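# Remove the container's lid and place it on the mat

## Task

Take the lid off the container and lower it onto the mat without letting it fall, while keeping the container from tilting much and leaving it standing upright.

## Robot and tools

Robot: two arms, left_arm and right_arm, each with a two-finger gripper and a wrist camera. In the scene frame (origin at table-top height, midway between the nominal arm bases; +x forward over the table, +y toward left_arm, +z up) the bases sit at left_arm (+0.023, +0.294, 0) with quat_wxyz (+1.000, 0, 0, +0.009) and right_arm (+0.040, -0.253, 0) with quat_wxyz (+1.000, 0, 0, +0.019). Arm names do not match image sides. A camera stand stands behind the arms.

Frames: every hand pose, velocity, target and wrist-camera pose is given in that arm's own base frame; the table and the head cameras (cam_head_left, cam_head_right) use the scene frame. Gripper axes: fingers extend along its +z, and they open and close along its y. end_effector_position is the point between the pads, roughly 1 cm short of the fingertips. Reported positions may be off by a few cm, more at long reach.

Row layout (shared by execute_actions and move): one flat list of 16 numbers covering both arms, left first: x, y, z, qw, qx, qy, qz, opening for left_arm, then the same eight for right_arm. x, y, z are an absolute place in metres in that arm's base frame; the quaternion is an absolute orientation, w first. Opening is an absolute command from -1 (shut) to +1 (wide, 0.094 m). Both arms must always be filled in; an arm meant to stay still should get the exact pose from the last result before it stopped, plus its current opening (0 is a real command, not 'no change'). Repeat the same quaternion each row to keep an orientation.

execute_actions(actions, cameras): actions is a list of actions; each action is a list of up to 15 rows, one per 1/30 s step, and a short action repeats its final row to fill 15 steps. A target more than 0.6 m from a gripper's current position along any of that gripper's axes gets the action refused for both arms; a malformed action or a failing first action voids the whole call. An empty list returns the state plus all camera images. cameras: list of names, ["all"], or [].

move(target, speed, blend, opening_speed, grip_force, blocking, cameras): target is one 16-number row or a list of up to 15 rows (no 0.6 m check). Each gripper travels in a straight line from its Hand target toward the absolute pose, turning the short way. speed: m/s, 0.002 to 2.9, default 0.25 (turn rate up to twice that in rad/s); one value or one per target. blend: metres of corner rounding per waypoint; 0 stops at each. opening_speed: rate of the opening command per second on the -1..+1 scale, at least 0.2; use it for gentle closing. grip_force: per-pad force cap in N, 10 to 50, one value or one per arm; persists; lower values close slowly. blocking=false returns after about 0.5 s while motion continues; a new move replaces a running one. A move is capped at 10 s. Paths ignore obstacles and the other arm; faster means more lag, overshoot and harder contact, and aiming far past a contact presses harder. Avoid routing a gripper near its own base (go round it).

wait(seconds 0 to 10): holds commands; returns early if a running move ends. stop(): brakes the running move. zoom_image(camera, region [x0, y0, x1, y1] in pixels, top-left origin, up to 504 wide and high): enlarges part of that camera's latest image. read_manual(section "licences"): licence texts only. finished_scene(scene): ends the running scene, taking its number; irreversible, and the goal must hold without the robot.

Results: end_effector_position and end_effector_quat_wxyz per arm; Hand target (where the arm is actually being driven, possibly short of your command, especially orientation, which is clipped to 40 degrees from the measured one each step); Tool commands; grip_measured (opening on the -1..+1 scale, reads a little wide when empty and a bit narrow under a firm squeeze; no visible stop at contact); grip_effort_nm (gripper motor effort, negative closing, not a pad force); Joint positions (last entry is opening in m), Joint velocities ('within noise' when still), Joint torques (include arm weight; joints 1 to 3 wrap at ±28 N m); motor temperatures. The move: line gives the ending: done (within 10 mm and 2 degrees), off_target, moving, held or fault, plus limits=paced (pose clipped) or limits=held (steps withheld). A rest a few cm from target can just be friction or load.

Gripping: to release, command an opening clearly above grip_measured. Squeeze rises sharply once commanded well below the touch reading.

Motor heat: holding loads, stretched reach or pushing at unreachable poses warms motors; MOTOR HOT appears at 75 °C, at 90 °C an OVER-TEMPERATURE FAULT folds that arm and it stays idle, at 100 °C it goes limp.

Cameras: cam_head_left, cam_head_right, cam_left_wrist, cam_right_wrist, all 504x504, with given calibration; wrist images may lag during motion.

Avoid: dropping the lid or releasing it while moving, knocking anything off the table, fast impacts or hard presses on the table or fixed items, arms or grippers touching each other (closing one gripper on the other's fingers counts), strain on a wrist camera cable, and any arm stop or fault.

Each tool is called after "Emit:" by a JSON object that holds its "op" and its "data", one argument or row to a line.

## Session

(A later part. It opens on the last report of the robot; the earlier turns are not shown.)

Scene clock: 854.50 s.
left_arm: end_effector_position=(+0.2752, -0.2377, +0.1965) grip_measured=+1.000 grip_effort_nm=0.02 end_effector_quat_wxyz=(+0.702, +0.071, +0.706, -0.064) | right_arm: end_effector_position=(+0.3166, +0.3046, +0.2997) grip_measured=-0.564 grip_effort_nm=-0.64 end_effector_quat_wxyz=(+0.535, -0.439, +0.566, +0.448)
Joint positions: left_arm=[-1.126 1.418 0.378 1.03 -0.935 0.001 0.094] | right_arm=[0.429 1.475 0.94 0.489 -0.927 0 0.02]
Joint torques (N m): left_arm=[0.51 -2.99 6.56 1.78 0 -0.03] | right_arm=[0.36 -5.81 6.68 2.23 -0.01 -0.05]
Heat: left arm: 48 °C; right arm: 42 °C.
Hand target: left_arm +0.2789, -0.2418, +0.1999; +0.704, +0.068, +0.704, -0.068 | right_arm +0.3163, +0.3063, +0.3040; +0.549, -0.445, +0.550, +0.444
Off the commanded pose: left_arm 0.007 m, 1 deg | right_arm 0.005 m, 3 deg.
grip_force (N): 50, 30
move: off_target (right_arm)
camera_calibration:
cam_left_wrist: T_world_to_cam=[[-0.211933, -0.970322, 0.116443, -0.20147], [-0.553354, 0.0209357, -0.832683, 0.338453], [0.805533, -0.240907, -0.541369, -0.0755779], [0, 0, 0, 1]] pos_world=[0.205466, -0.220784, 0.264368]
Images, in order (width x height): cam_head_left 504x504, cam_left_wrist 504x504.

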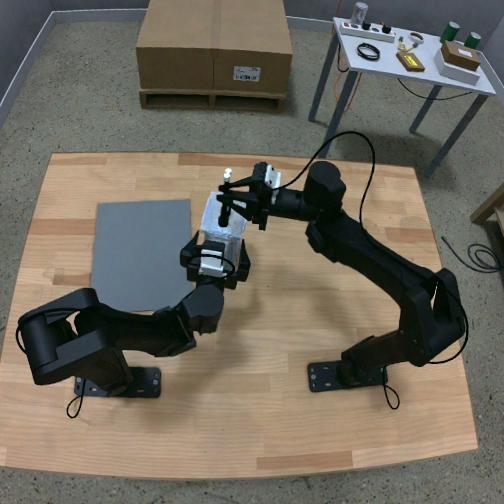

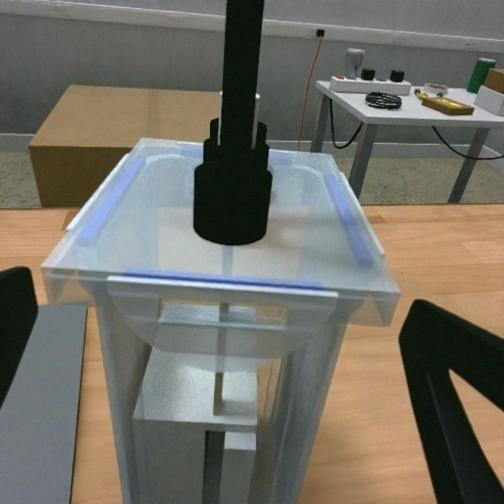

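Emit:
{"op": "move", "data": {
  "target": [
    [0.2835,-0.2415,0.199,0.7038,0.0678,0.7038,-0.0678,1,0.3165,0.3065,0.304,0.5495,-0.445,0.5495,0.445,-0.8],
    [0.2835,-0.2415,0.199,0.7038,0.0678,0.7038,-0.0678,0.1,0.3165,0.3065,0.304,0.5495,-0.445,0.5495,0.445,-0.8]
  ],
  "speed": 0.03,
  "opening_speed": 0.3,
  "grip_force": [15,30],
  "cameras": ["cam_left_wrist","cam_head_left"]
}}

Scene clock: 868.00 s.
left_arm: end_effector_position=(+0.2791, -0.2373, +0.1943) grip_measured=+0.897 grip_effort_nm=-0.36 end_effector_quat_wxyz=(+0.701, +0.073, +0.707, -0.064) | right_arm: end_effector_position=(+0.3166, +0.3046, +0.2997) grip_measured=-0.564 grip_effort_nm=-0.64 end_effector_quat_wxyz=(+0.535, -0.439, +0.566, +0.448)
Joint positions: left_arm=[-1.108 1.429 0.378 1.037 -0.914 0.001 0.089] | right_arm=[0.429 1.475 0.94 0.489 -0.927 0 0.02]
Joint torques (N m): left_arm=[0.5 -3.03 6.78 1.8 -0.03 -0.06] | right_arm=[0.49 -5.86 6.72 2.19 -0.01 -0.05]
Heat: left arm: 49 °C; right arm: 43 °C.
Hand target: left_arm +0.2833, -0.2414, +0.1990; +0.704, +0.068, +0.704, -0.068 | right_arm +0.3163, +0.3063, +0.3040; +0.549, -0.445, +0.550, +0.444
Off the commanded pose: left_arm 0.008 m, 1 deg | right_arm 0.005 m, 3 deg.
grip_force (N): 15, 30
move: off_target (right_arm)
camera_calibration:
cam_left_wrist: T_world_to_cam=[[-0.215147, -0.969945, 0.113663, -0.198485], [-0.554853, 0.0256287, -0.831554, 0.340022], [0.803648, -0.241973, -0.543691, -0.0791547], [0, 0, 0, 1]] pos_world=[0.209571, -0.220387, 0.262271]
Images, in order (width x height): cam_head_left 504x504, cam_left_wrist 504x504.

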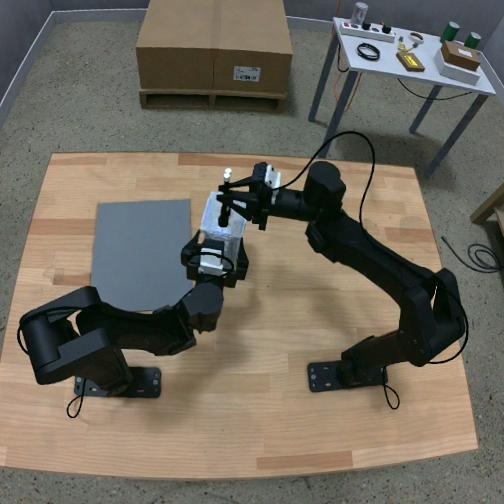

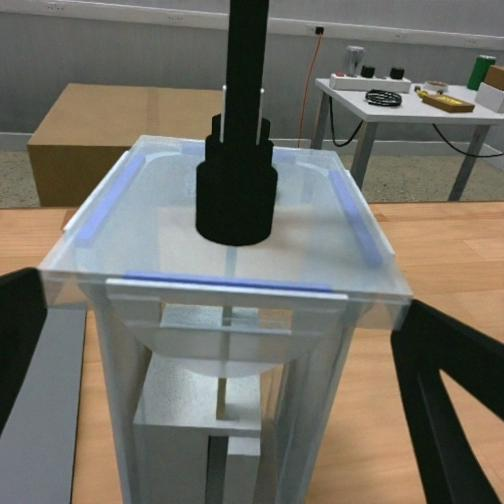

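Emit:
{"op": "move", "data": {
  "target": [
    [0.2835,-0.2415,0.199,0.7038,0.0678,0.7038,-0.0678,0.1,0.3165,0.3065,0.304,0.5495,-0.445,0.5495,0.445,-0.8]
  ],
  "speed": 0.03,
  "grip_force": [30,30],
  "cameras": ["cam_left_wrist"]
}}

Emit:
{"op": "wait", "data": {
  "seconds": 3,
  "cameras": ["cam_left_wrist","cam_head_left"]
}}

Scene clock: 874.73 s.
left_arm: end_effector_position=(+0.2791, -0.2373, +0.1943) grip_measured=+0.882 grip_effort_nm=-0.63 end_effector_quat_wxyz=(+0.701, +0.073, +0.707, -0.064) | right_arm: end_effector_position=(+0.3166, +0.3046, +0.2997) grip_measured=-0.564 grip_effort_nm=-0.64 end_effector_quat_wxyz=(+0.535, -0.439, +0.566, +0.447)
Joint positions: left_arm=[-1.108 1.429 0.378 1.037 -0.914 0.001 0.088] | right_arm=[0.429 1.475 0.94 0.49 -0.927 0 0.02]
Joint torques (N m): left_arm=[0.55 -3.03 6.83 1.79 -0.02 -0.04] | right_arm=[0.4 -5.86 6.63 2.22 -0.03 -0.04]
Heat: left arm: 49 °C; right arm: 43 °C.
Hand target: left_arm +0.2833, -0.2413, +0.1990; +0.704, +0.068, +0.704, -0.068 | right_arm +0.3163, +0.3063, +0.3040; +0.549, -0.446, +0.550, +0.444
Off the commanded pose: left_arm 0.008 m, 1 deg | right_arm 0.005 m, 3 deg.
grip_force (N): 30, 30
move: off_target (right_arm)
camera_calibration:
cam_left_wrist: T_world_to_cam=[[-0.215147, -0.969945, 0.113663, -0.198485], [-0.554853, 0.0256287, -0.831554, 0.340022], [0.803648, -0.241973, -0.543691, -0.0791547], [0, 0, 0, 1]] pos_world=[0.209571, -0.220387, 0.262271]
Images, in order (width x height): cam_left_wrist 504x504.

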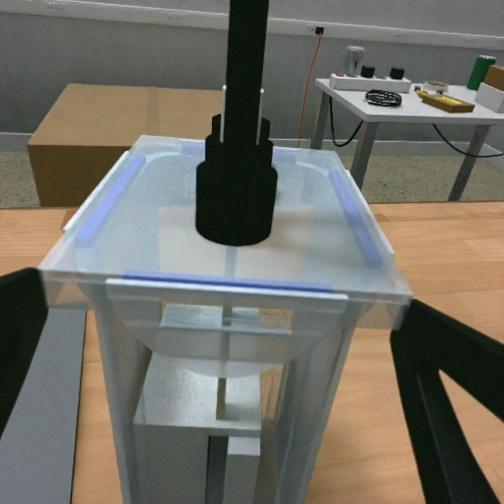

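Scene clock: 877.73 s.
left_arm: end_effector_position=(+0.2791, -0.2373, +0.1943) grip_measured=+0.882 grip_effort_nm=-0.63 end_effector_quat_wxyz=(+0.701, +0.073, +0.707, -0.064) | right_arm: end_effector_position=(+0.3166, +0.3046, +0.2997) grip_measured=-0.564 grip_effort_nm=-0.63 end_effector_quat_wxyz=(+0.535, -0.439, +0.566, +0.447)
Joint positions: left_arm=[-1.108 1.429 0.378 1.037 -0.914 0.001 0.088] | right_arm=[0.429 1.475 0.94 0.49 -0.927 0 0.02]
Joint torques (N m): left_arm=[0.5 -3.1 6.89 1.8 0.01 -0.04] | right_arm=[0.34 -5.75 6.67 2.21 -0.02 -0.06]
Heat: left arm: 49 °C; right arm: 43 °C.
Hand target: left_arm +0.2833, -0.2413, +0.1990; +0.704, +0.068, +0.704, -0.068 | right_arm +0.3163, +0.3063, +0.3040; +0.549, -0.446, +0.550, +0.444
Tool commands: left_gripper/opening=+0.1 right_gripper/opening=-0.8
Off the commanded pose: left_arm 0.008 m, 1 deg | right_arm 0.005 m, 3 deg.
grip_force (N): 30, 30
wait: 3.00 s; at rest by 0.17 s
camera_calibration:
cam_left_wrist: T_world_to_cam=[[-0.215147, -0.969945, 0.113663, -0.198485], [-0.554853, 0.0256287, -0.831554, 0.340022], [0.803648, -0.241973, -0.543691, -0.0791547], [0, 0, 0, 1]] pos_world=[0.209571, -0.220387, 0.262271]
Images, in order (width x height): cam_head_left 504x504, cam_left_wrist 504x504.

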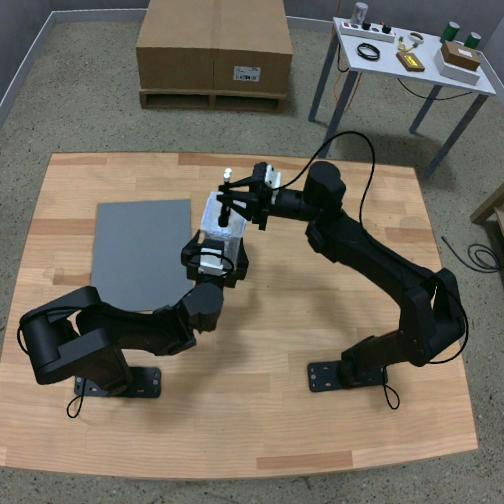

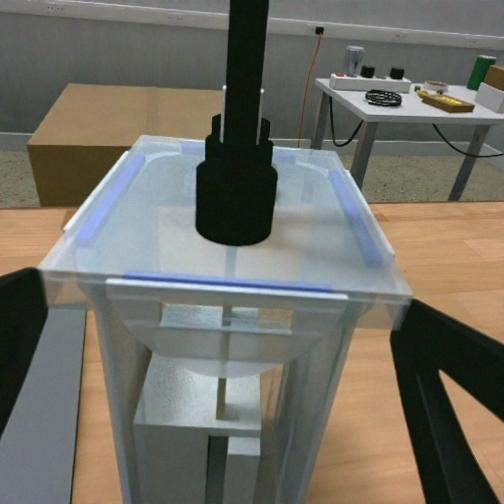

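Emit:
{"op": "move", "data": {
  "target": [
    [0.2835,-0.2415,0.199,0.7038,0.0678,0.7038,-0.0678,1,0.3165,0.3065,0.304,0.5495,-0.445,0.5495,0.445,-0.8],
    [0.268,-0.2385,0.199,0.7038,0.0678,0.7038,-0.0678,1,0.3165,0.3065,0.304,0.5495,-0.445,0.5495,0.445,-0.8],
    [0.268,-0.2385,0.199,0.7038,0.0678,0.7038,-0.0678,0.42,0.3165,0.3065,0.304,0.5495,-0.445,0.5495,0.445,-0.8]
  ],
  "speed": 0.04,
  "grip_force": [40,30],
  "cameras": ["cam_left_wrist","cam_head_left"]
}}

Scene clock: 898.50 s.
left_arm: end_effector_position=(+0.2709, -0.2406, +0.1944) grip_measured=+0.423 grip_effort_nm=-0.14 end_effector_quat_wxyz=(+0.701, +0.072, +0.706, -0.062) | right_arm: end_effector_position=(+0.3166, +0.3046, +0.2997) grip_measured=-0.564 grip_effort_nm=-0.64 end_effector_quat_wxyz=(+0.535, -0.439, +0.566, +0.447)
Joint positions: left_arm=[-1.149 1.429 0.378 1.037 -0.959 0.001 0.067] | right_arm=[0.429 1.475 0.94 0.49 -0.927 0 0.02]
Joint torques (N m): left_arm=[-0.8 -6.67 4.41 1.67 -0.1 -0.04] | right_arm=[0.32 -5.81 6.71 2.23 -0.02 -0.06]
Heat: left arm: 48 °C; right arm: 44 °C.
Hand target: left_arm +0.2681, -0.2386, +0.1988; +0.704, +0.068, +0.704, -0.068 | right_arm +0.3163, +0.3063, +0.3040; +0.549, -0.445, +0.550, +0.444
Off the commanded pose: left_arm 0.006 m, 1 deg | right_arm 0.005 m, 3 deg.
grip_force (N): 40, 30
move: off_target (right_arm)
camera_calibration:
cam_left_wrist: T_world_to_cam=[[-0.211082, -0.970883, 0.113273, -0.204607], [-0.554489, 0.0234992, -0.831859, 0.335118], [0.804976, -0.238399, -0.543304, -0.0728448], [0, 0, 0, 1]] pos_world=[0.201268, -0.223891, 0.262371]
Images, in order (width x height): cam_head_left 504x504, cam_left_wrist 504x504.

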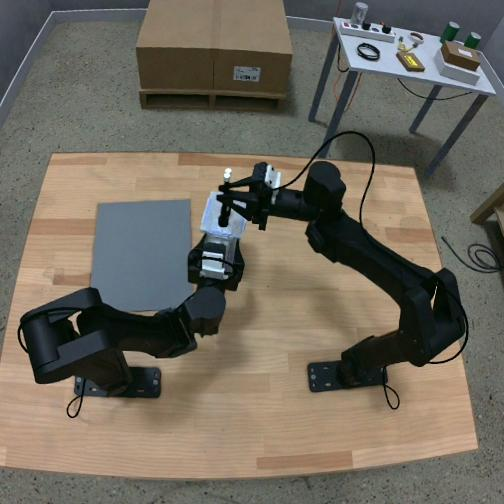

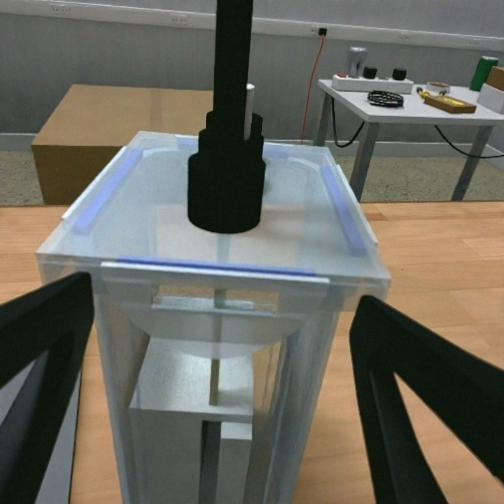

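Emit:
{"op": "move", "data": {
  "target": [
    [0.2765,-0.2370,0.200,0.7038,0.0678,0.7038,-0.0678,0.42,0.3165,0.3065,0.304,0.5495,-0.445,0.5495,0.445,-0.8]
  ],
  "speed": 0.03,
  "cameras": ["cam_left_wrist"]
}}

Emit:
{"op": "zoom_image", "data": {
  "camera": "cam_left_wrist",
  "region": [50, 200, 400, 400]
}}

Scene clock: 906.70 s.
left_arm: end_effector_position=(+0.2753, -0.2388, +0.1943) grip_measured=+0.423 grip_effort_nm=-0.14 end_effector_quat_wxyz=(+0.701, +0.072, +0.707, -0.063) | right_arm: end_effector_position=(+0.3166, +0.3046, +0.2997) grip_measured=-0.564 grip_effort_nm=-0.64 end_effector_quat_wxyz=(+0.535, -0.439, +0.566, +0.447)
Joint positions: left_arm=[-1.127 1.429 0.378 1.037 -0.935 0.001 0.067] | right_arm=[0.429 1.475 0.94 0.49 -0.927 0 0.02]
Joint torques (N m): left_arm=[0.64 -6.2 5.08 1.66 0.04 -0.04] | right_arm=[0.4 -5.83 6.68 2.21 -0.02 -0.03]
Heat: left arm: 47 °C; right arm: 44 °C.
Hand target: left_arm +0.2764, -0.2370, +0.1999; +0.704, +0.068, +0.704, -0.068 | right_arm +0.3163, +0.3063, +0.3040; +0.549, -0.445, +0.550, +0.444
Off the commanded pose: left_arm 0.006 m, 1 deg | right_arm 0.005 m, 3 deg.
grip_force (N): 40, 30
move: off_target (right_arm)
camera_calibration:
cam_left_wrist: T_world_to_cam=[[-0.212508, -0.970548, 0.113479, -0.201507], [-0.554689, 0.0242074, -0.831705, 0.337588], [0.804463, -0.239689, -0.543497, -0.0761187], [0, 0, 0, 1]] pos_world=[0.205669, -0.221989, 0.262271]
Images, in order (width x height): cam_left_wrist 504x504.

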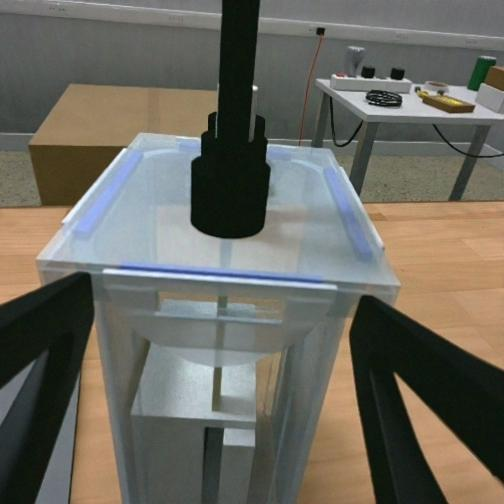

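Scaled by 1.440 from the camera's 504x504 image, which has a finer 720x720 frame.

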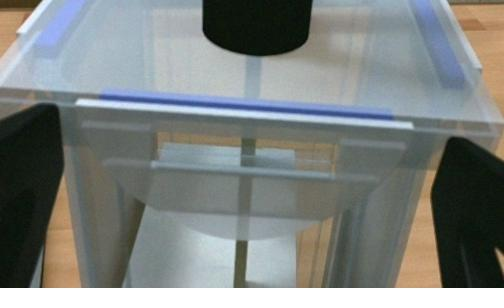

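Emit:
{"op": "move", "data": {
  "target": [
    [0.2815,-0.2375,0.200,0.7038,0.0678,0.7038,-0.0678,0.42,0.3165,0.3065,0.304,0.5495,-0.445,0.5495,0.445,-0.8]
  ],
  "speed": 0.03,
  "cameras": ["cam_left_wrist"]
}}

Emit:
{"op": "zoom_image", "data": {
  "camera": "cam_left_wrist",
  "region": [50, 200, 400, 400]
}}

Scene clock: 913.63 s.
left_arm: end_effector_position=(+0.2779, -0.2392, +0.1943) grip_measured=+0.423 grip_effort_nm=-0.14 end_effector_quat_wxyz=(+0.701, +0.076, +0.706, -0.067) | right_arm: end_effector_position=(+0.3170, +0.3045, +0.2999) grip_measured=-0.564 grip_effort_nm=-0.64 end_effector_quat_wxyz=(+0.536, -0.439, +0.567, +0.447)
Joint positions: left_arm=[-1.113 1.429 0.378 1.037 -0.91 0.001 0.067] | right_arm=[0.429 1.475 0.94 0.491 -0.925 0 0.02]
Joint torques (N m): left_arm=[1.14 -5.12 5.86 1.69 -0.05 -0.03] | right_arm=[0.38 -5.78 6.67 2.21 -0.02 -0.01]
Heat: left arm: 47 °C; right arm: 44 °C.
Hand target: left_arm +0.2814, -0.2374, +0.1999; +0.704, +0.068, +0.704, -0.068 | right_arm +0.3163, +0.3063, +0.3040; +0.549, -0.445, +0.550, +0.444
Off the commanded pose: left_arm 0.007 m, 1 deg | right_arm 0.005 m, 3 deg.
grip_force (N): 40, 30
move: off_target (right_arm)
camera_calibration:
cam_left_wrist: T_world_to_cam=[[-0.22281, -0.968208, 0.113706, -0.198004], [-0.554676, 0.0299909, -0.831526, 0.340369], [0.80168, -0.248342, -0.543724, -0.0795792], [0, 0, 0, 1]] pos_world=[0.208474, -0.22168, 0.262271]
Images, in order (width x height): cam_left_wrist 504x504.

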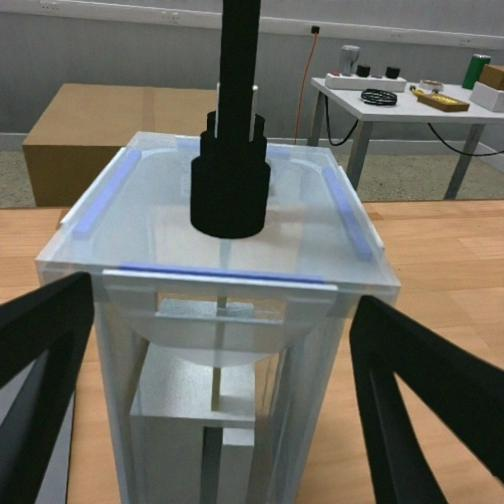

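Scaled by 1.440 from the camera's 504x504 image, which has a finer 720x720 frame.

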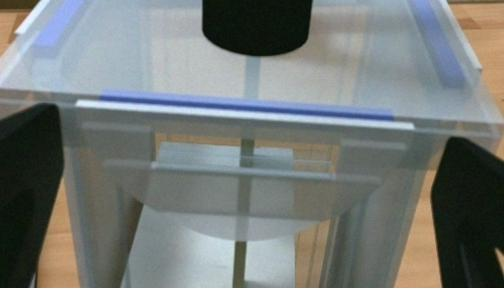

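Emit:
{"op": "move", "data": {
  "target": [
    [0.2805,-0.2373,0.200,0.7038,0.0678,0.7038,-0.0678,0.0,0.3165,0.3065,0.304,0.5495,-0.445,0.5495,0.445,-0.8]
  ],
  "speed": 0.03,
  "cameras": ["cam_left_wrist"]
}}

Emit:
{"op": "zoom_image", "data": {
  "camera": "cam_left_wrist",
  "region": [50, 200, 400, 400]
}}

Scene clock: 920.87 s.
left_arm: end_effector_position=(+0.2780, -0.2385, +0.1943) grip_measured=+0.151 grip_effort_nm=-0.79 end_effector_quat_wxyz=(+0.701, +0.075, +0.706, -0.065) | right_arm: end_effector_position=(+0.3170, +0.3045, +0.2999) grip_measured=-0.564 grip_effort_nm=-0.63 end_effector_quat_wxyz=(+0.536, -0.439, +0.567, +0.447)
Joint positions: left_arm=[-1.113 1.429 0.378 1.037 -0.914 0.001 0.054] | right_arm=[0.429 1.475 0.94 0.491 -0.925 0 0.02]
Joint torques (N m): left_arm=[0.75 -5.33 5.6 1.71 -0.04 -0.04] | right_arm=[0.39 -5.87 6.63 2.24 -0.03 -0.04]
Heat: left arm: 47 °C; right arm: 44 °C.
Hand target: left_arm +0.2804, -0.2373, +0.1999; +0.704, +0.068, +0.704, -0.068 | right_arm +0.3163, +0.3063, +0.3040; +0.549, -0.445, +0.550, +0.444
Off the commanded pose: left_arm 0.006 m, 1 deg | right_arm 0.005 m, 3 deg.
grip_force (N): 40, 30
move: off_target (right_arm)
camera_calibration:
cam_left_wrist: T_world_to_cam=[[-0.218782, -0.969138, 0.113604, -0.198521], [-0.554741, 0.0277558, -0.83156, 0.339937], [0.802743, -0.244951, -0.543693, -0.0790145], [0, 0, 0, 1]] pos_world=[0.208573, -0.221184, 0.262271]
Images, in order (width x height): cam_left_wrist 504x504.

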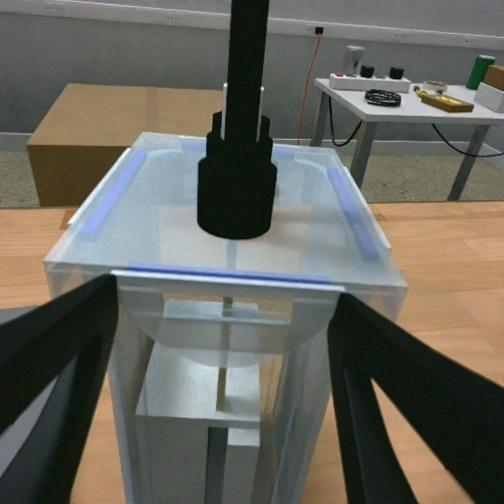

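Scaled by 1.440 from the camera's 504x504 image, which has a finer 720x720 frame.

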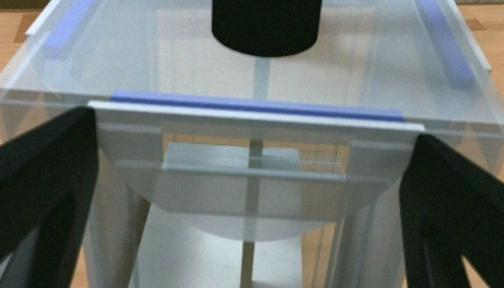

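Emit:
{"op": "move", "data": {
  "target": [
    [0.2762,-0.2367,0.2045,0.5348,0.0808,0.8395,-0.0515,0.0,0.3165,0.3065,0.304,0.5495,-0.445,0.5495,0.445,-0.8]
  ],
  "speed": 0.05,
  "cameras": ["cam_left_wrist","cam_head_left"]
}}

Emit:
{"op": "zoom_image", "data": {
  "camera": "cam_left_wrist",
  "region": [50, 200, 400, 400]
}}

Scene clock: 943.07 s.
left_arm: end_effector_position=(+0.2750, -0.2376, +0.1979) grip_measured=+0.141 grip_effort_nm=-0.82 end_effector_quat_wxyz=(+0.535, +0.086, +0.839, -0.050) | right_arm: end_effector_position=(+0.3173, +0.3046, +0.2993) grip_measured=-0.564 grip_effort_nm=-0.64 end_effector_quat_wxyz=(+0.536, -0.440, +0.566, +0.446)
Joint positions: left_arm=[-1.067 1.231 0.782 -0.177 -0.767 -0.456 0.054] | right_arm=[0.429 1.477 0.94 0.491 -0.925 -0.005 0.02]
Joint torques (N m): left_arm=[0.35 -4.59 8.17 1.34 -0.27 -0.13] | right_arm=[0.32 -6.01 6.79 2.22 -0.02 0.02]
Heat: left arm: 47 °C; right arm: 44 °C.
Hand target: left_arm +0.2762, -0.2366, +0.2045; +0.535, +0.081, +0.839, -0.052 | right_arm +0.3163, +0.3063, +0.3040; +0.549, -0.445, +0.550, +0.445
Off the commanded pose: left_arm 0.007 m, 1 deg | right_arm 0.005 m, 2 deg.
grip_force (N): 40, 30
move: done
camera_calibration:
cam_left_wrist: T_world_to_cam=[[-0.166249, -0.979159, 0.116655, -0.216269], [-0.844405, 0.0802675, -0.529658, 0.373591], [0.509256, -0.186559, -0.840151, 0.0788974], [0, 0, 0, 1]] pos_world=[0.239329, -0.22703, 0.28939]
Images, in order (width x height): cam_head_left 504x504, cam_left_wrist 504x504.

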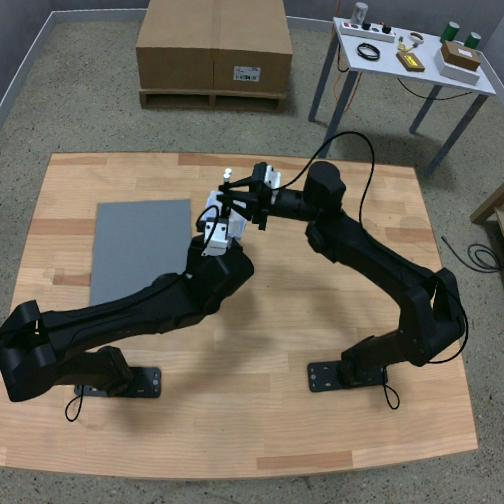

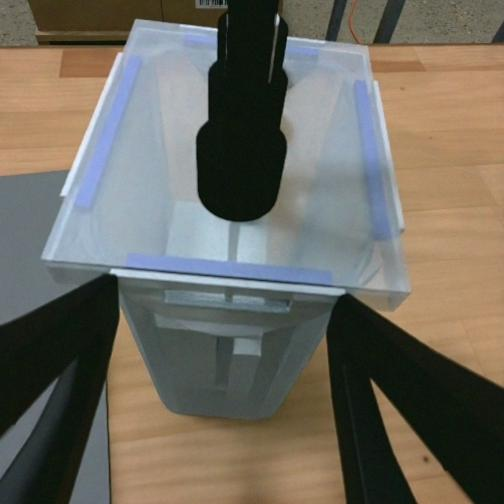

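Scaled by 1.440 from the camera's 504x504 image, which has a finer 720x720 frame.

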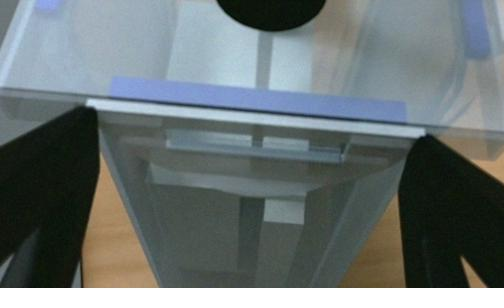

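Emit:
{"op": "move", "data": {
  "target": [
    [0.2664,-0.2347,0.2065,0.5348,0.0808,0.8395,-0.0515,0.0,0.3165,0.3065,0.304,0.5495,-0.445,0.5495,0.445,-0.8]
  ],
  "speed": 0.04,
  "cameras": ["cam_left_wrist","cam_head_left"]
}}

Emit:
{"op": "zoom_image", "data": {
  "camera": "cam_left_wrist",
  "region": [50, 200, 400, 400]
}}

Scene clock: 949.80 s.
left_arm: end_effector_position=(+0.2715, -0.2364, +0.1977) grip_measured=+0.141 grip_effort_nm=-0.82 end_effector_quat_wxyz=(+0.535, +0.082, +0.839, -0.048) | right_arm: end_effector_position=(+0.3151, +0.3059, +0.2994) grip_measured=-0.564 grip_effort_nm=-0.64 end_effector_quat_wxyz=(+0.534, -0.443, +0.563, +0.448)
Joint positions: left_arm=[-1.082 1.226 0.782 -0.197 -0.786 -0.478 0.054] | right_arm=[0.432 1.477 0.94 0.491 -0.931 -0.006 0.02]
Joint torques (N m): left_arm=[-1.24 -6.46 7.6 1.12 -0.32 -0.18] | right_arm=[0.12 -5.89 6.6 2.21 0 0.05]
Heat: left arm: 46 °C; right arm: 44 °C.
Hand target: left_arm +0.2667, -0.2347, +0.2064; +0.535, +0.081, +0.839, -0.052 | right_arm +0.3163, +0.3064, +0.3040; +0.549, -0.445, +0.550, +0.445
Off the commanded pose: left_arm 0.010 m, 0 deg | right_arm 0.005 m, 2 deg.
grip_force (N): 40, 30
move: done
camera_calibration:
cam_left_wrist: T_world_to_cam=[[-0.156696, -0.980645, 0.117397, -0.218651], [-0.845673, 0.0718192, -0.528847, 0.368604], [0.51018, -0.182148, -0.840559, 0.0815956], [0, 0, 0, 1]] pos_world=[0.235828, -0.226029, 0.28919]
Images, in order (width x height): cam_head_left 504x504, cam_left_wrist 504x504.

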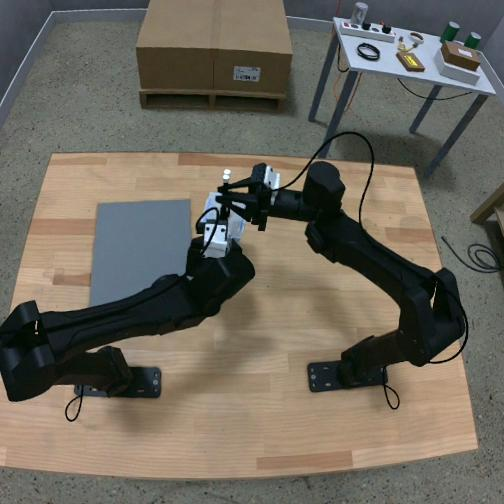

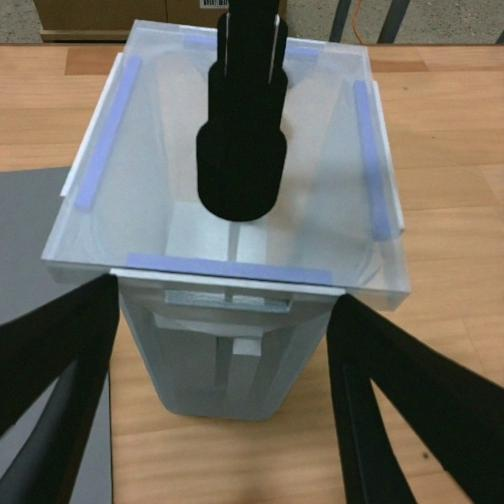

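Scaled by 1.440 from the camera's 504x504 image, which has a finer 720x720 frame.

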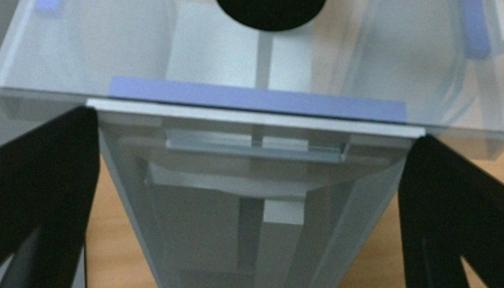

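Emit:
{"op": "move", "data": {
  "target": [
    [0.2750,-0.2364,0.2055,0.5348,0.0808,0.8395,-0.0515,0.45,0.3165,0.3065,0.304,0.5495,-0.445,0.5495,0.445,-0.8],
    [0.215,-0.226,0.205,0.7038,0.0678,0.7038,-0.0678,0.45,0.3165,0.3065,0.304,0.5495,-0.445,0.5495,0.445,-0.8],
    [0.215,-0.226,0.205,0.4497,-0.4497,0.5459,-0.5459,-0.15,0.3165,0.3065,0.304,0.5495,-0.445,0.5495,0.445,-0.8]
  ],
  "speed": [0.05,0.15,0.4],
  "cameras": ["cam_left_wrist","cam_head_left"]
}}

Scene clock: 988.20 s.
left_arm: end_effector_position=(+0.2164, -0.2272, +0.2046) grip_measured=-0.147 grip_effort_nm=-0.14 end_effector_quat_wxyz=(+0.448, -0.451, +0.543, -0.549) | right_arm: end_effector_position=(+0.3151, +0.3059, +0.2994) grip_measured=-0.564 grip_effort_nm=-0.63 end_effector_quat_wxyz=(+0.534, -0.443, +0.563, +0.448)
Joint positions: left_arm=[-1.374 1.249 0.29 0.971 -1.182 -1.568 0.04] | right_arm=[0.432 1.477 0.94 0.491 -0.931 -0.006 0.02]
Joint torques (N m): left_arm=[-0.69 -4.3 5.04 1.3 -0.11 -0.02] | right_arm=[-0.01 -5.98 6.64 2.22 0.03 0.05]
Heat: left arm: 45 °C; right arm: 44 °C.
Hand target: left_arm +0.2151, -0.2260, +0.2050; +0.450, -0.449, +0.545, -0.546 | right_arm +0.3163, +0.3064, +0.3040; +0.549, -0.445, +0.550, +0.445
Off the commanded pose: left_arm 0.002 m, 1 deg | right_arm 0.005 m, 2 deg.
grip_force (N): 40, 30
move: done
camera_calibration:
cam_left_wrist: T_world_to_cam=[[-0.00301318, 0.137301, 0.990525, -0.177009], [-0.691467, -0.715849, 0.0971234, -0.0152882], [0.722401, -0.684623, 0.097096, -0.234815], [0, 0, 0, 1]] pos_world=[0.158526, -0.1474, 0.199616]
Images, in order (width x height): cam_head_left 504x504, cam_left_wrist 504x504.

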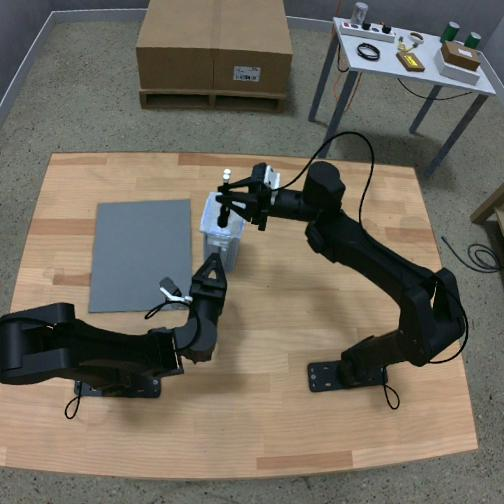

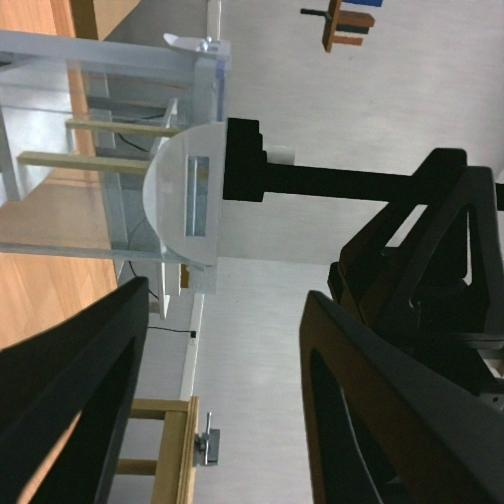

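Emit:
{"op": "move", "data": {
  "target": [
    [0.260,-0.2355,0.189,0.4497,-0.4497,0.5459,-0.5459,-0.15,0.3165,0.3065,0.304,0.5495,-0.445,0.5495,0.445,-0.8]
  ],
  "speed": 0.08,
  "cameras": ["cam_left_wrist","cam_head_left"]
}}

Emit:
{"op": "zoom_image", "data": {
  "camera": "cam_left_wrist",
  "region": [50, 130, 350, 380]
}}

Scene clock: 1007.73 s.
left_arm: end_effector_position=(+0.2567, -0.2319, +0.1854) grip_measured=-0.147 grip_effort_nm=-0.14 end_effector_quat_wxyz=(+0.449, -0.448, +0.550, -0.543) | right_arm: end_effector_position=(+0.3151, +0.3059, +0.2994) grip_measured=-0.564 grip_effort_nm=-0.64 end_effector_quat_wxyz=(+0.534, -0.443, +0.563, +0.448)
Joint positions: left_arm=[-1.19 1.41 0.308 1.088 -0.994 -1.575 0.04] | right_arm=[0.432 1.477 0.94 0.491 -0.931 -0.006 0.02]
Joint torques (N m): left_arm=[0.42 -2.51 6.22 1.74 -0.05 -0.01] | right_arm=[0.13 -5.96 6.58 2.21 0.01 0.04]
Heat: left arm: 44 °C; right arm: 44 °C.
Hand target: left_arm +0.2598, -0.2354, +0.1889; +0.449, -0.449, +0.546, -0.546 | right_arm +0.3163, +0.3064, +0.3040; +0.549, -0.445, +0.550, +0.445
Off the commanded pose: left_arm 0.006 m, 1 deg | right_arm 0.005 m, 2 deg.
grip_force (N): 40, 30
move: done
camera_calibration:
cam_left_wrist: T_world_to_cam=[[0.00619938, 0.119458, 0.99282, -0.164145], [-0.693706, -0.714574, 0.0903106, 0.0131333], [0.720232, -0.689285, 0.0784388, -0.262281], [0, 0, 0, 1]] pos_world=[0.199031, -0.151793, 0.182353]
Images, in order (width x height): cam_head_left 504x504, cam_left_wrist 504x504.

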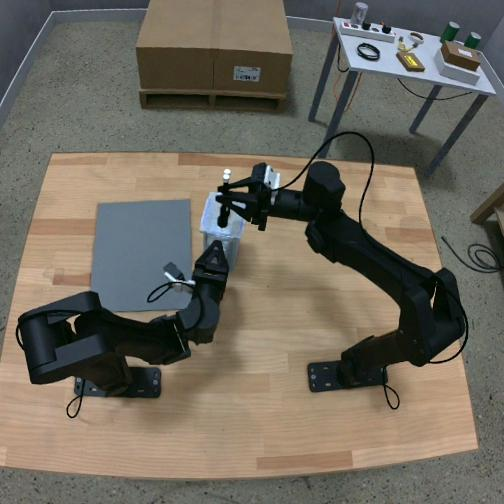

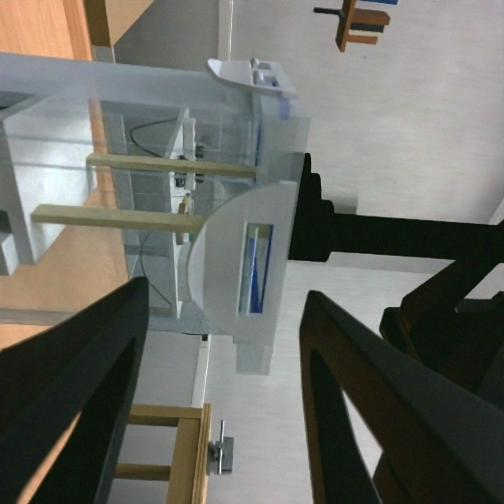

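Scaled by 1.680 from the camera's 504x504 image, which has a finer 720x720 frame.

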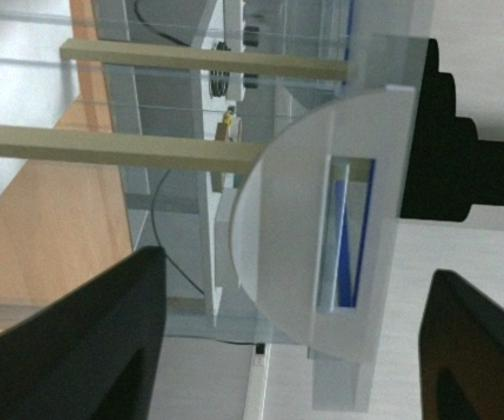

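Emit:
{"op": "move", "data": {
  "target": [
    [0.2735,-0.2382,0.1915,0.4497,-0.4497,0.5459,-0.5459,-0.15,0.3165,0.3065,0.304,0.5495,-0.445,0.5495,0.445,-0.8]
  ],
  "speed": 0.05,
  "cameras": ["cam_left_wrist","cam_head_left"]
}}

Emit:
{"op": "zoom_image", "data": {
  "camera": "cam_left_wrist",
  "region": [50, 130, 350, 380]
}}

Scene clock: 1020.93 s.
left_arm: end_effector_position=(+0.2698, -0.2351, +0.1901) grip_measured=-0.147 grip_effort_nm=-0.14 end_effector_quat_wxyz=(+0.447, -0.449, +0.547, -0.547) | right_arm: end_effector_position=(+0.3151, +0.3059, +0.2994) grip_measured=-0.564 grip_effort_nm=-0.64 end_effector_quat_wxyz=(+0.534, -0.443, +0.563, +0.448)
Joint positions: left_arm=[-1.14 1.432 0.342 1.089 -0.943 -1.575 0.04] | right_arm=[0.432 1.477 0.94 0.491 -0.931 -0.006 0.02]
Joint torques (N m): left_arm=[0.53 -2.85 6.27 1.71 0.01 0] | right_arm=[0.09 -5.98 6.68 2.2 0.03 0.04]
Heat: left arm: 45 °C; right arm: 45 °C.
Hand target: left_arm +0.2734, -0.2381, +0.1915; +0.450, -0.450, +0.546, -0.546 | right_arm +0.3163, +0.3064, +0.3040; +0.549, -0.445, +0.550, +0.445
Off the commanded pose: left_arm 0.005 m, 0 deg | right_arm 0.005 m, 2 deg.
grip_force (N): 40, 30
move: done
camera_calibration:
cam_left_wrist: T_world_to_cam=[[0.00193002, 0.130359, 0.991465, -0.164648], [-0.694636, -0.713047, 0.0951043, 0.0192139], [0.719359, -0.688891, 0.0891758, -0.276036], [0, 0, 0, 1]] pos_world=[0.212234, -0.154995, 0.186031]
Images, in order (width x height): cam_head_left 504x504, cam_left_wrist 504x504.

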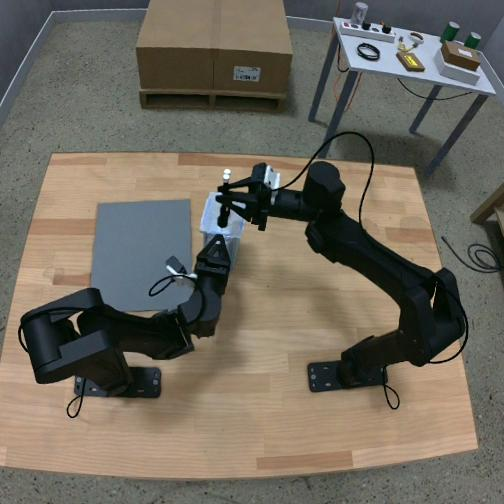

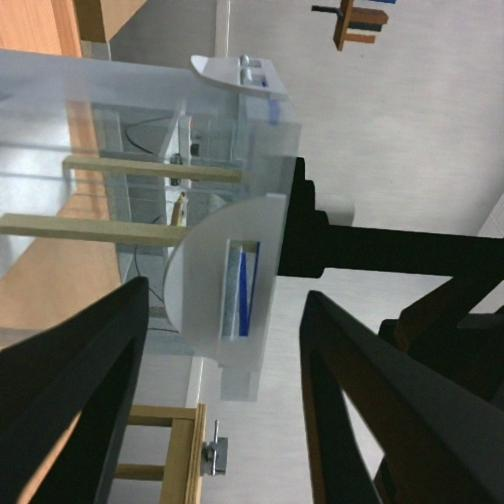

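Scaled by 1.680 from the camera's 504x504 image, which has a finer 720x720 frame.

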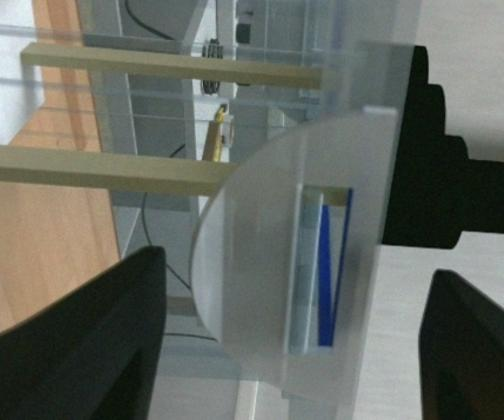

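Emit:
{"op": "move", "data": {
  "target": [
    [0.2805,-0.2396,0.1915,0.4497,-0.4497,0.5459,-0.5459,-0.15,0.3165,0.3065,0.304,0.5495,-0.445,0.5495,0.445,-0.8]
  ],
  "speed": 0.03,
  "cameras": ["cam_left_wrist","cam_head_left"]
}}

Emit:
{"op": "zoom_image", "data": {
  "camera": "cam_left_wrist",
  "region": [50, 130, 350, 380]
}}

Emit:
{"op": "zoom_image", "data": {
  "camera": "cam_head_left",
  "region": [180, 180, 280, 280]
}}

Scene clock: 1043.27 s.
left_arm: end_effector_position=(+0.2766, -0.2366, +0.1896) grip_measured=-0.147 grip_effort_nm=-0.14 end_effector_quat_wxyz=(+0.448, -0.449, +0.548, -0.546) | right_arm: end_effector_position=(+0.3151, +0.3059, +0.2994) grip_measured=-0.564 grip_effort_nm=-0.64 end_effector_quat_wxyz=(+0.534, -0.443, +0.563, +0.448)
Joint positions: left_arm=[-1.115 1.451 0.357 1.089 -0.918 -1.575 0.04] | right_arm=[0.432 1.477 0.94 0.491 -0.931 -0.006 0.02]
Joint torques (N m): left_arm=[0.59 -3.04 6.3 1.75 -0.04 0] | right_arm=[0.03 -6 6.68 2.2 0.03 0.04]
Heat: left arm: 46 °C; right arm: 45 °C.
Hand target: left_arm +0.2804, -0.2395, +0.1915; +0.450, -0.450, +0.546, -0.546 | right_arm +0.3163, +0.3064, +0.3040; +0.549, -0.445, +0.550, +0.445
Off the commanded pose: left_arm 0.005 m, 0 deg | right_arm 0.005 m, 2 deg.
grip_force (N): 40, 30
move: done
camera_calibration:
cam_left_wrist: T_world_to_cam=[[0.00347615, 0.127364, 0.99185, -0.165066], [-0.694476, -0.713345, 0.0940349, 0.0230842], [0.719508, -0.689143, 0.0859715, -0.281342], [0, 0, 0, 1]] pos_world=[0.219033, -0.156395, 0.185737]
Images, in order (width x height): cam_head_left 504x504, cam_left_wrist 504x504.

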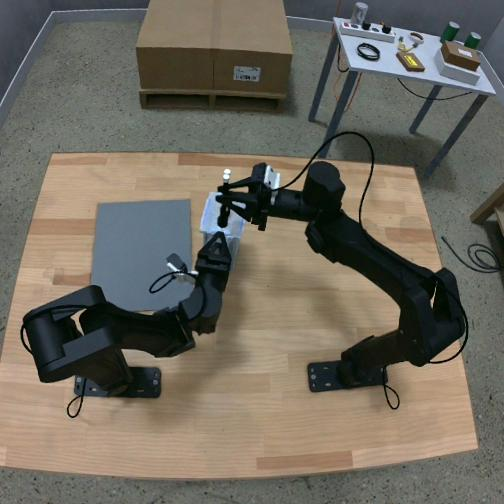

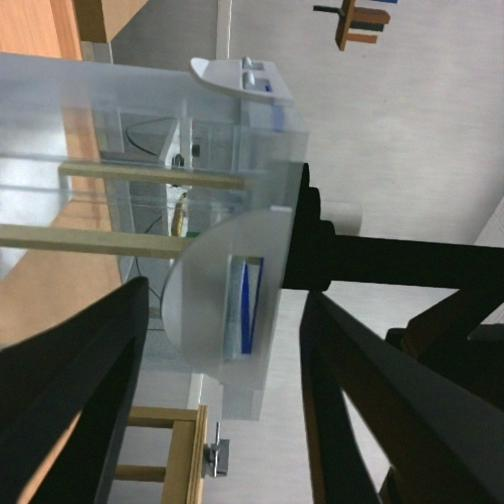

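Scaled by 1.680 from the camera's 504x504 image, which has a finer 720x720 frame.

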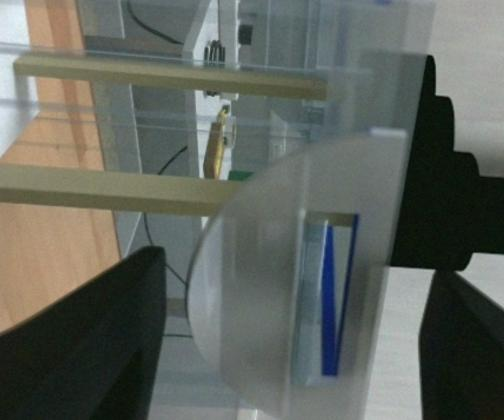

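Scaled by 5.040 from the camera's 504x504 image, which has a finer 720x720 frame.

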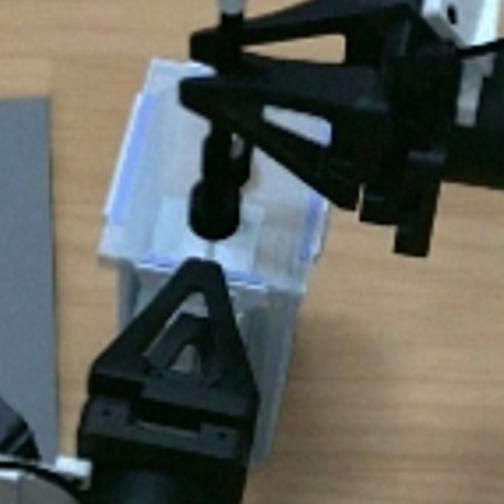

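Emit:
{"op": "move", "data": {
  "target": [
    [0.2865,-0.2408,0.192,0.4497,-0.4497,0.5459,-0.5459,-0.15,0.3165,0.3065,0.304,0.5495,-0.445,0.5495,0.445,-0.8]
  ],
  "speed": 0.03,
  "cameras": ["cam_left_wrist","cam_head_left"]
}}

Emit:
{"op": "zoom_image", "data": {
  "camera": "cam_left_wrist",
  "region": [50, 130, 350, 380]
}}

Emit:
{"op": "zoom_image", "data": {
  "camera": "cam_head_left",
  "region": [180, 180, 280, 280]
}}

Scene clock: 1053.13 s.
left_arm: end_effector_position=(+0.2819, -0.2377, +0.1899) grip_measured=-0.147 grip_effort_nm=-0.14 end_effector_quat_wxyz=(+0.448, -0.449, +0.548, -0.546) | right_arm: end_effector_position=(+0.3151, +0.3059, +0.2994) grip_measured=-0.564 grip_effort_nm=-0.64 end_effector_quat_wxyz=(+0.535, -0.443, +0.563, +0.448)
Joint positions: left_arm=[-1.097 1.464 0.37 1.089 -0.9 -1.575 0.04] | right_arm=[0.432 1.477 0.94 0.491 -0.931 -0.006 0.02]
Joint torques (N m): left_arm=[0.77 -3.22 6.42 1.74 -0.05 0.03] | right_arm=[0.06 -5.9 6.68 2.24 0.04 0.05]
Heat: left arm: 46 °C; right arm: 45 °C.
Hand target: left_arm +0.2863, -0.2406, +0.1919; +0.450, -0.450, +0.546, -0.546 | right_arm +0.3163, +0.3064, +0.3040; +0.549, -0.445, +0.550, +0.445
Off the commanded pose: left_arm 0.006 m, 0 deg | right_arm 0.005 m, 2 deg.
grip_force (N): 40, 30
move: done
camera_calibration:
cam_left_wrist: T_world_to_cam=[[0.0036164, 0.127368, 0.991849, -0.165359], [-0.694468, -0.713339, 0.094135, 0.0258519], [0.719514, -0.689148, 0.0858731, -0.286001], [0, 0, 0, 1]] pos_world=[0.224333, -0.157595, 0.186137]
Images, in order (width x height): cam_head_left 504x504, cam_left_wrist 504x504.

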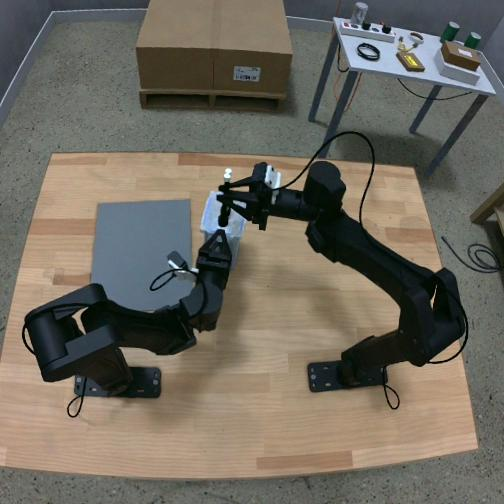

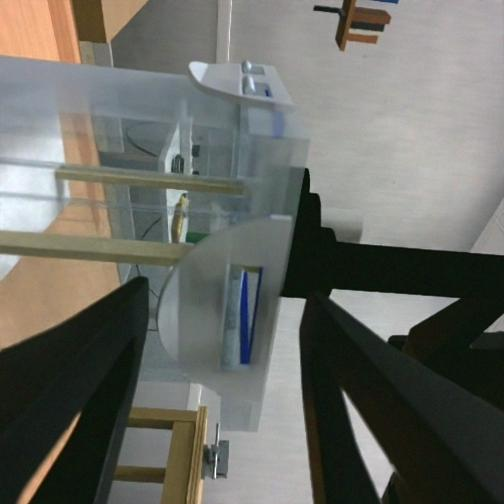

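Scaled by 1.680 from the camera's 504x504 image, which has a finer 720x720 frame.

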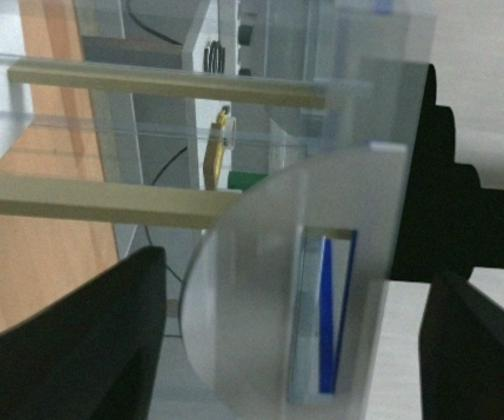

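Scaled by 5.040 from the camera's 504x504 image, which has a finer 720x720 frame.

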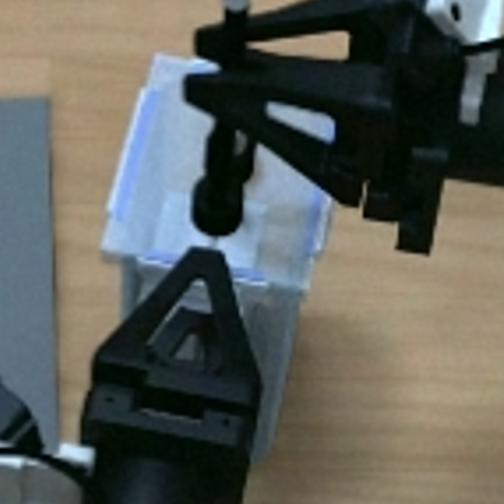

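Emit:
{"op": "move", "data": {
  "target": [
    [0.2865,-0.2408,0.192,0.4497,-0.4497,0.5459,-0.5459,-0.6,0.3165,0.3065,0.304,0.5495,-0.445,0.5495,0.445,-0.8]
  ],
  "speed": 0.03,
  "grip_force": [25,30],
  "cameras": ["cam_left_wrist","cam_head_left"]
}}

Emit:
{"op": "zoom_image", "data": {
  "camera": "cam_left_wrist",
  "region": [50, 130, 350, 380]
}}

Emit:
{"op": "zoom_image", "data": {
  "camera": "cam_head_left",
  "region": [180, 180, 280, 280]
}}

Scene clock: 1061.10 s.
left_arm: end_effector_position=(+0.2818, -0.2383, +0.1884) grip_measured=-0.379 grip_effort_nm=-0.48 end_effector_quat_wxyz=(+0.447, -0.448, +0.551, -0.544) | right_arm: end_effector_position=(+0.3151, +0.3059, +0.2994) grip_measured=-0.564 grip_effort_nm=-0.63 end_effector_quat_wxyz=(+0.535, -0.443, +0.563, +0.448)
Joint positions: left_arm=[-1.097 1.465 0.37 1.081 -0.896 -1.576 0.029] | right_arm=[0.432 1.477 0.94 0.491 -0.931 -0.006 0.02]
Joint torques (N m): left_arm=[0.79 -3.19 6.38 1.82 -0.06 0.01] | right_arm=[0.14 -6.06 6.63 2.21 0.03 0.03]
Heat: left arm: 46 °C; right arm: 45 °C.
Hand target: left_arm +0.2863, -0.2406, +0.1919; +0.450, -0.450, +0.546, -0.546 | right_arm +0.3163, +0.3064, +0.3040; +0.549, -0.446, +0.550, +0.445
Off the commanded pose: left_arm 0.006 m, 1 deg | right_arm 0.005 m, 2 deg.
grip_force (N): 25, 30
move: done
camera_calibration:
cam_left_wrist: T_world_to_cam=[[0.00791238, 0.121434, 0.992568, -0.166464], [-0.696551, -0.711507, 0.0926008, 0.0267668], [0.717464, -0.692107, 0.0789554, -0.285], [0, 0, 0, 1]] pos_world=[0.224438, -0.157991, 0.18525]
Images, in order (width x height): cam_head_left 504x504, cam_left_wrist 504x504.

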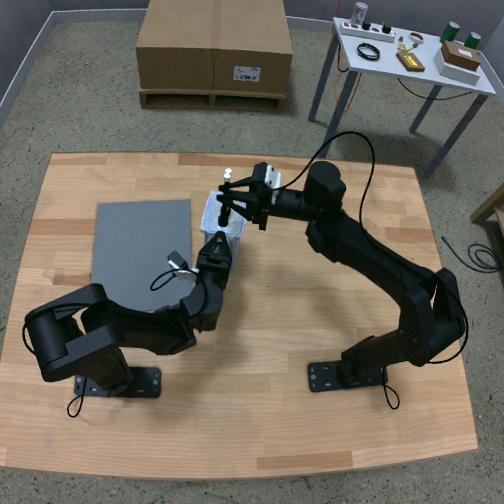

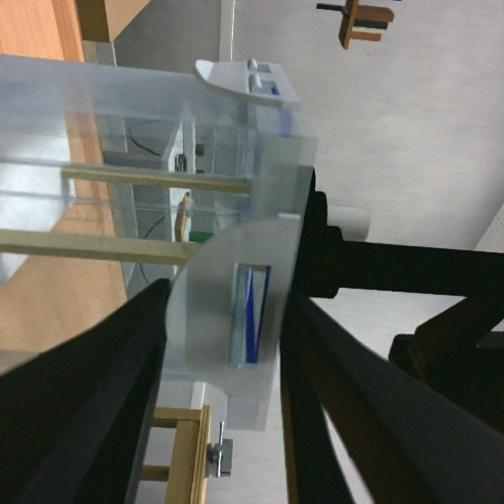

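Scaled by 1.680 from the camera's 504x504 image, which has a finer 720x720 frame.

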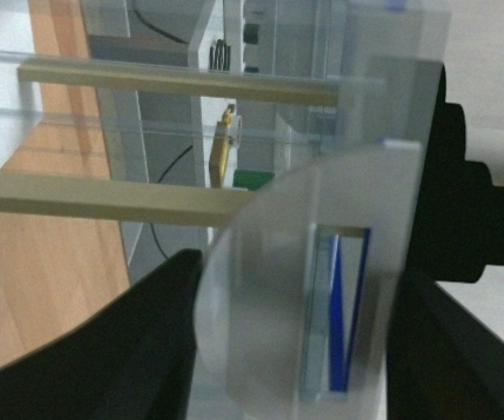

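Scaled by 5.040 from the camera's 504x504 image, which has a finer 720x720 frame.

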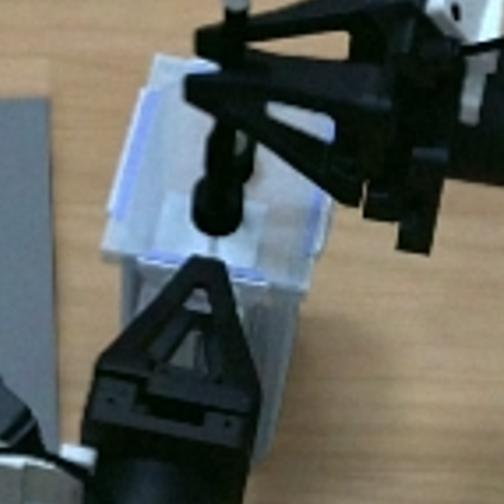

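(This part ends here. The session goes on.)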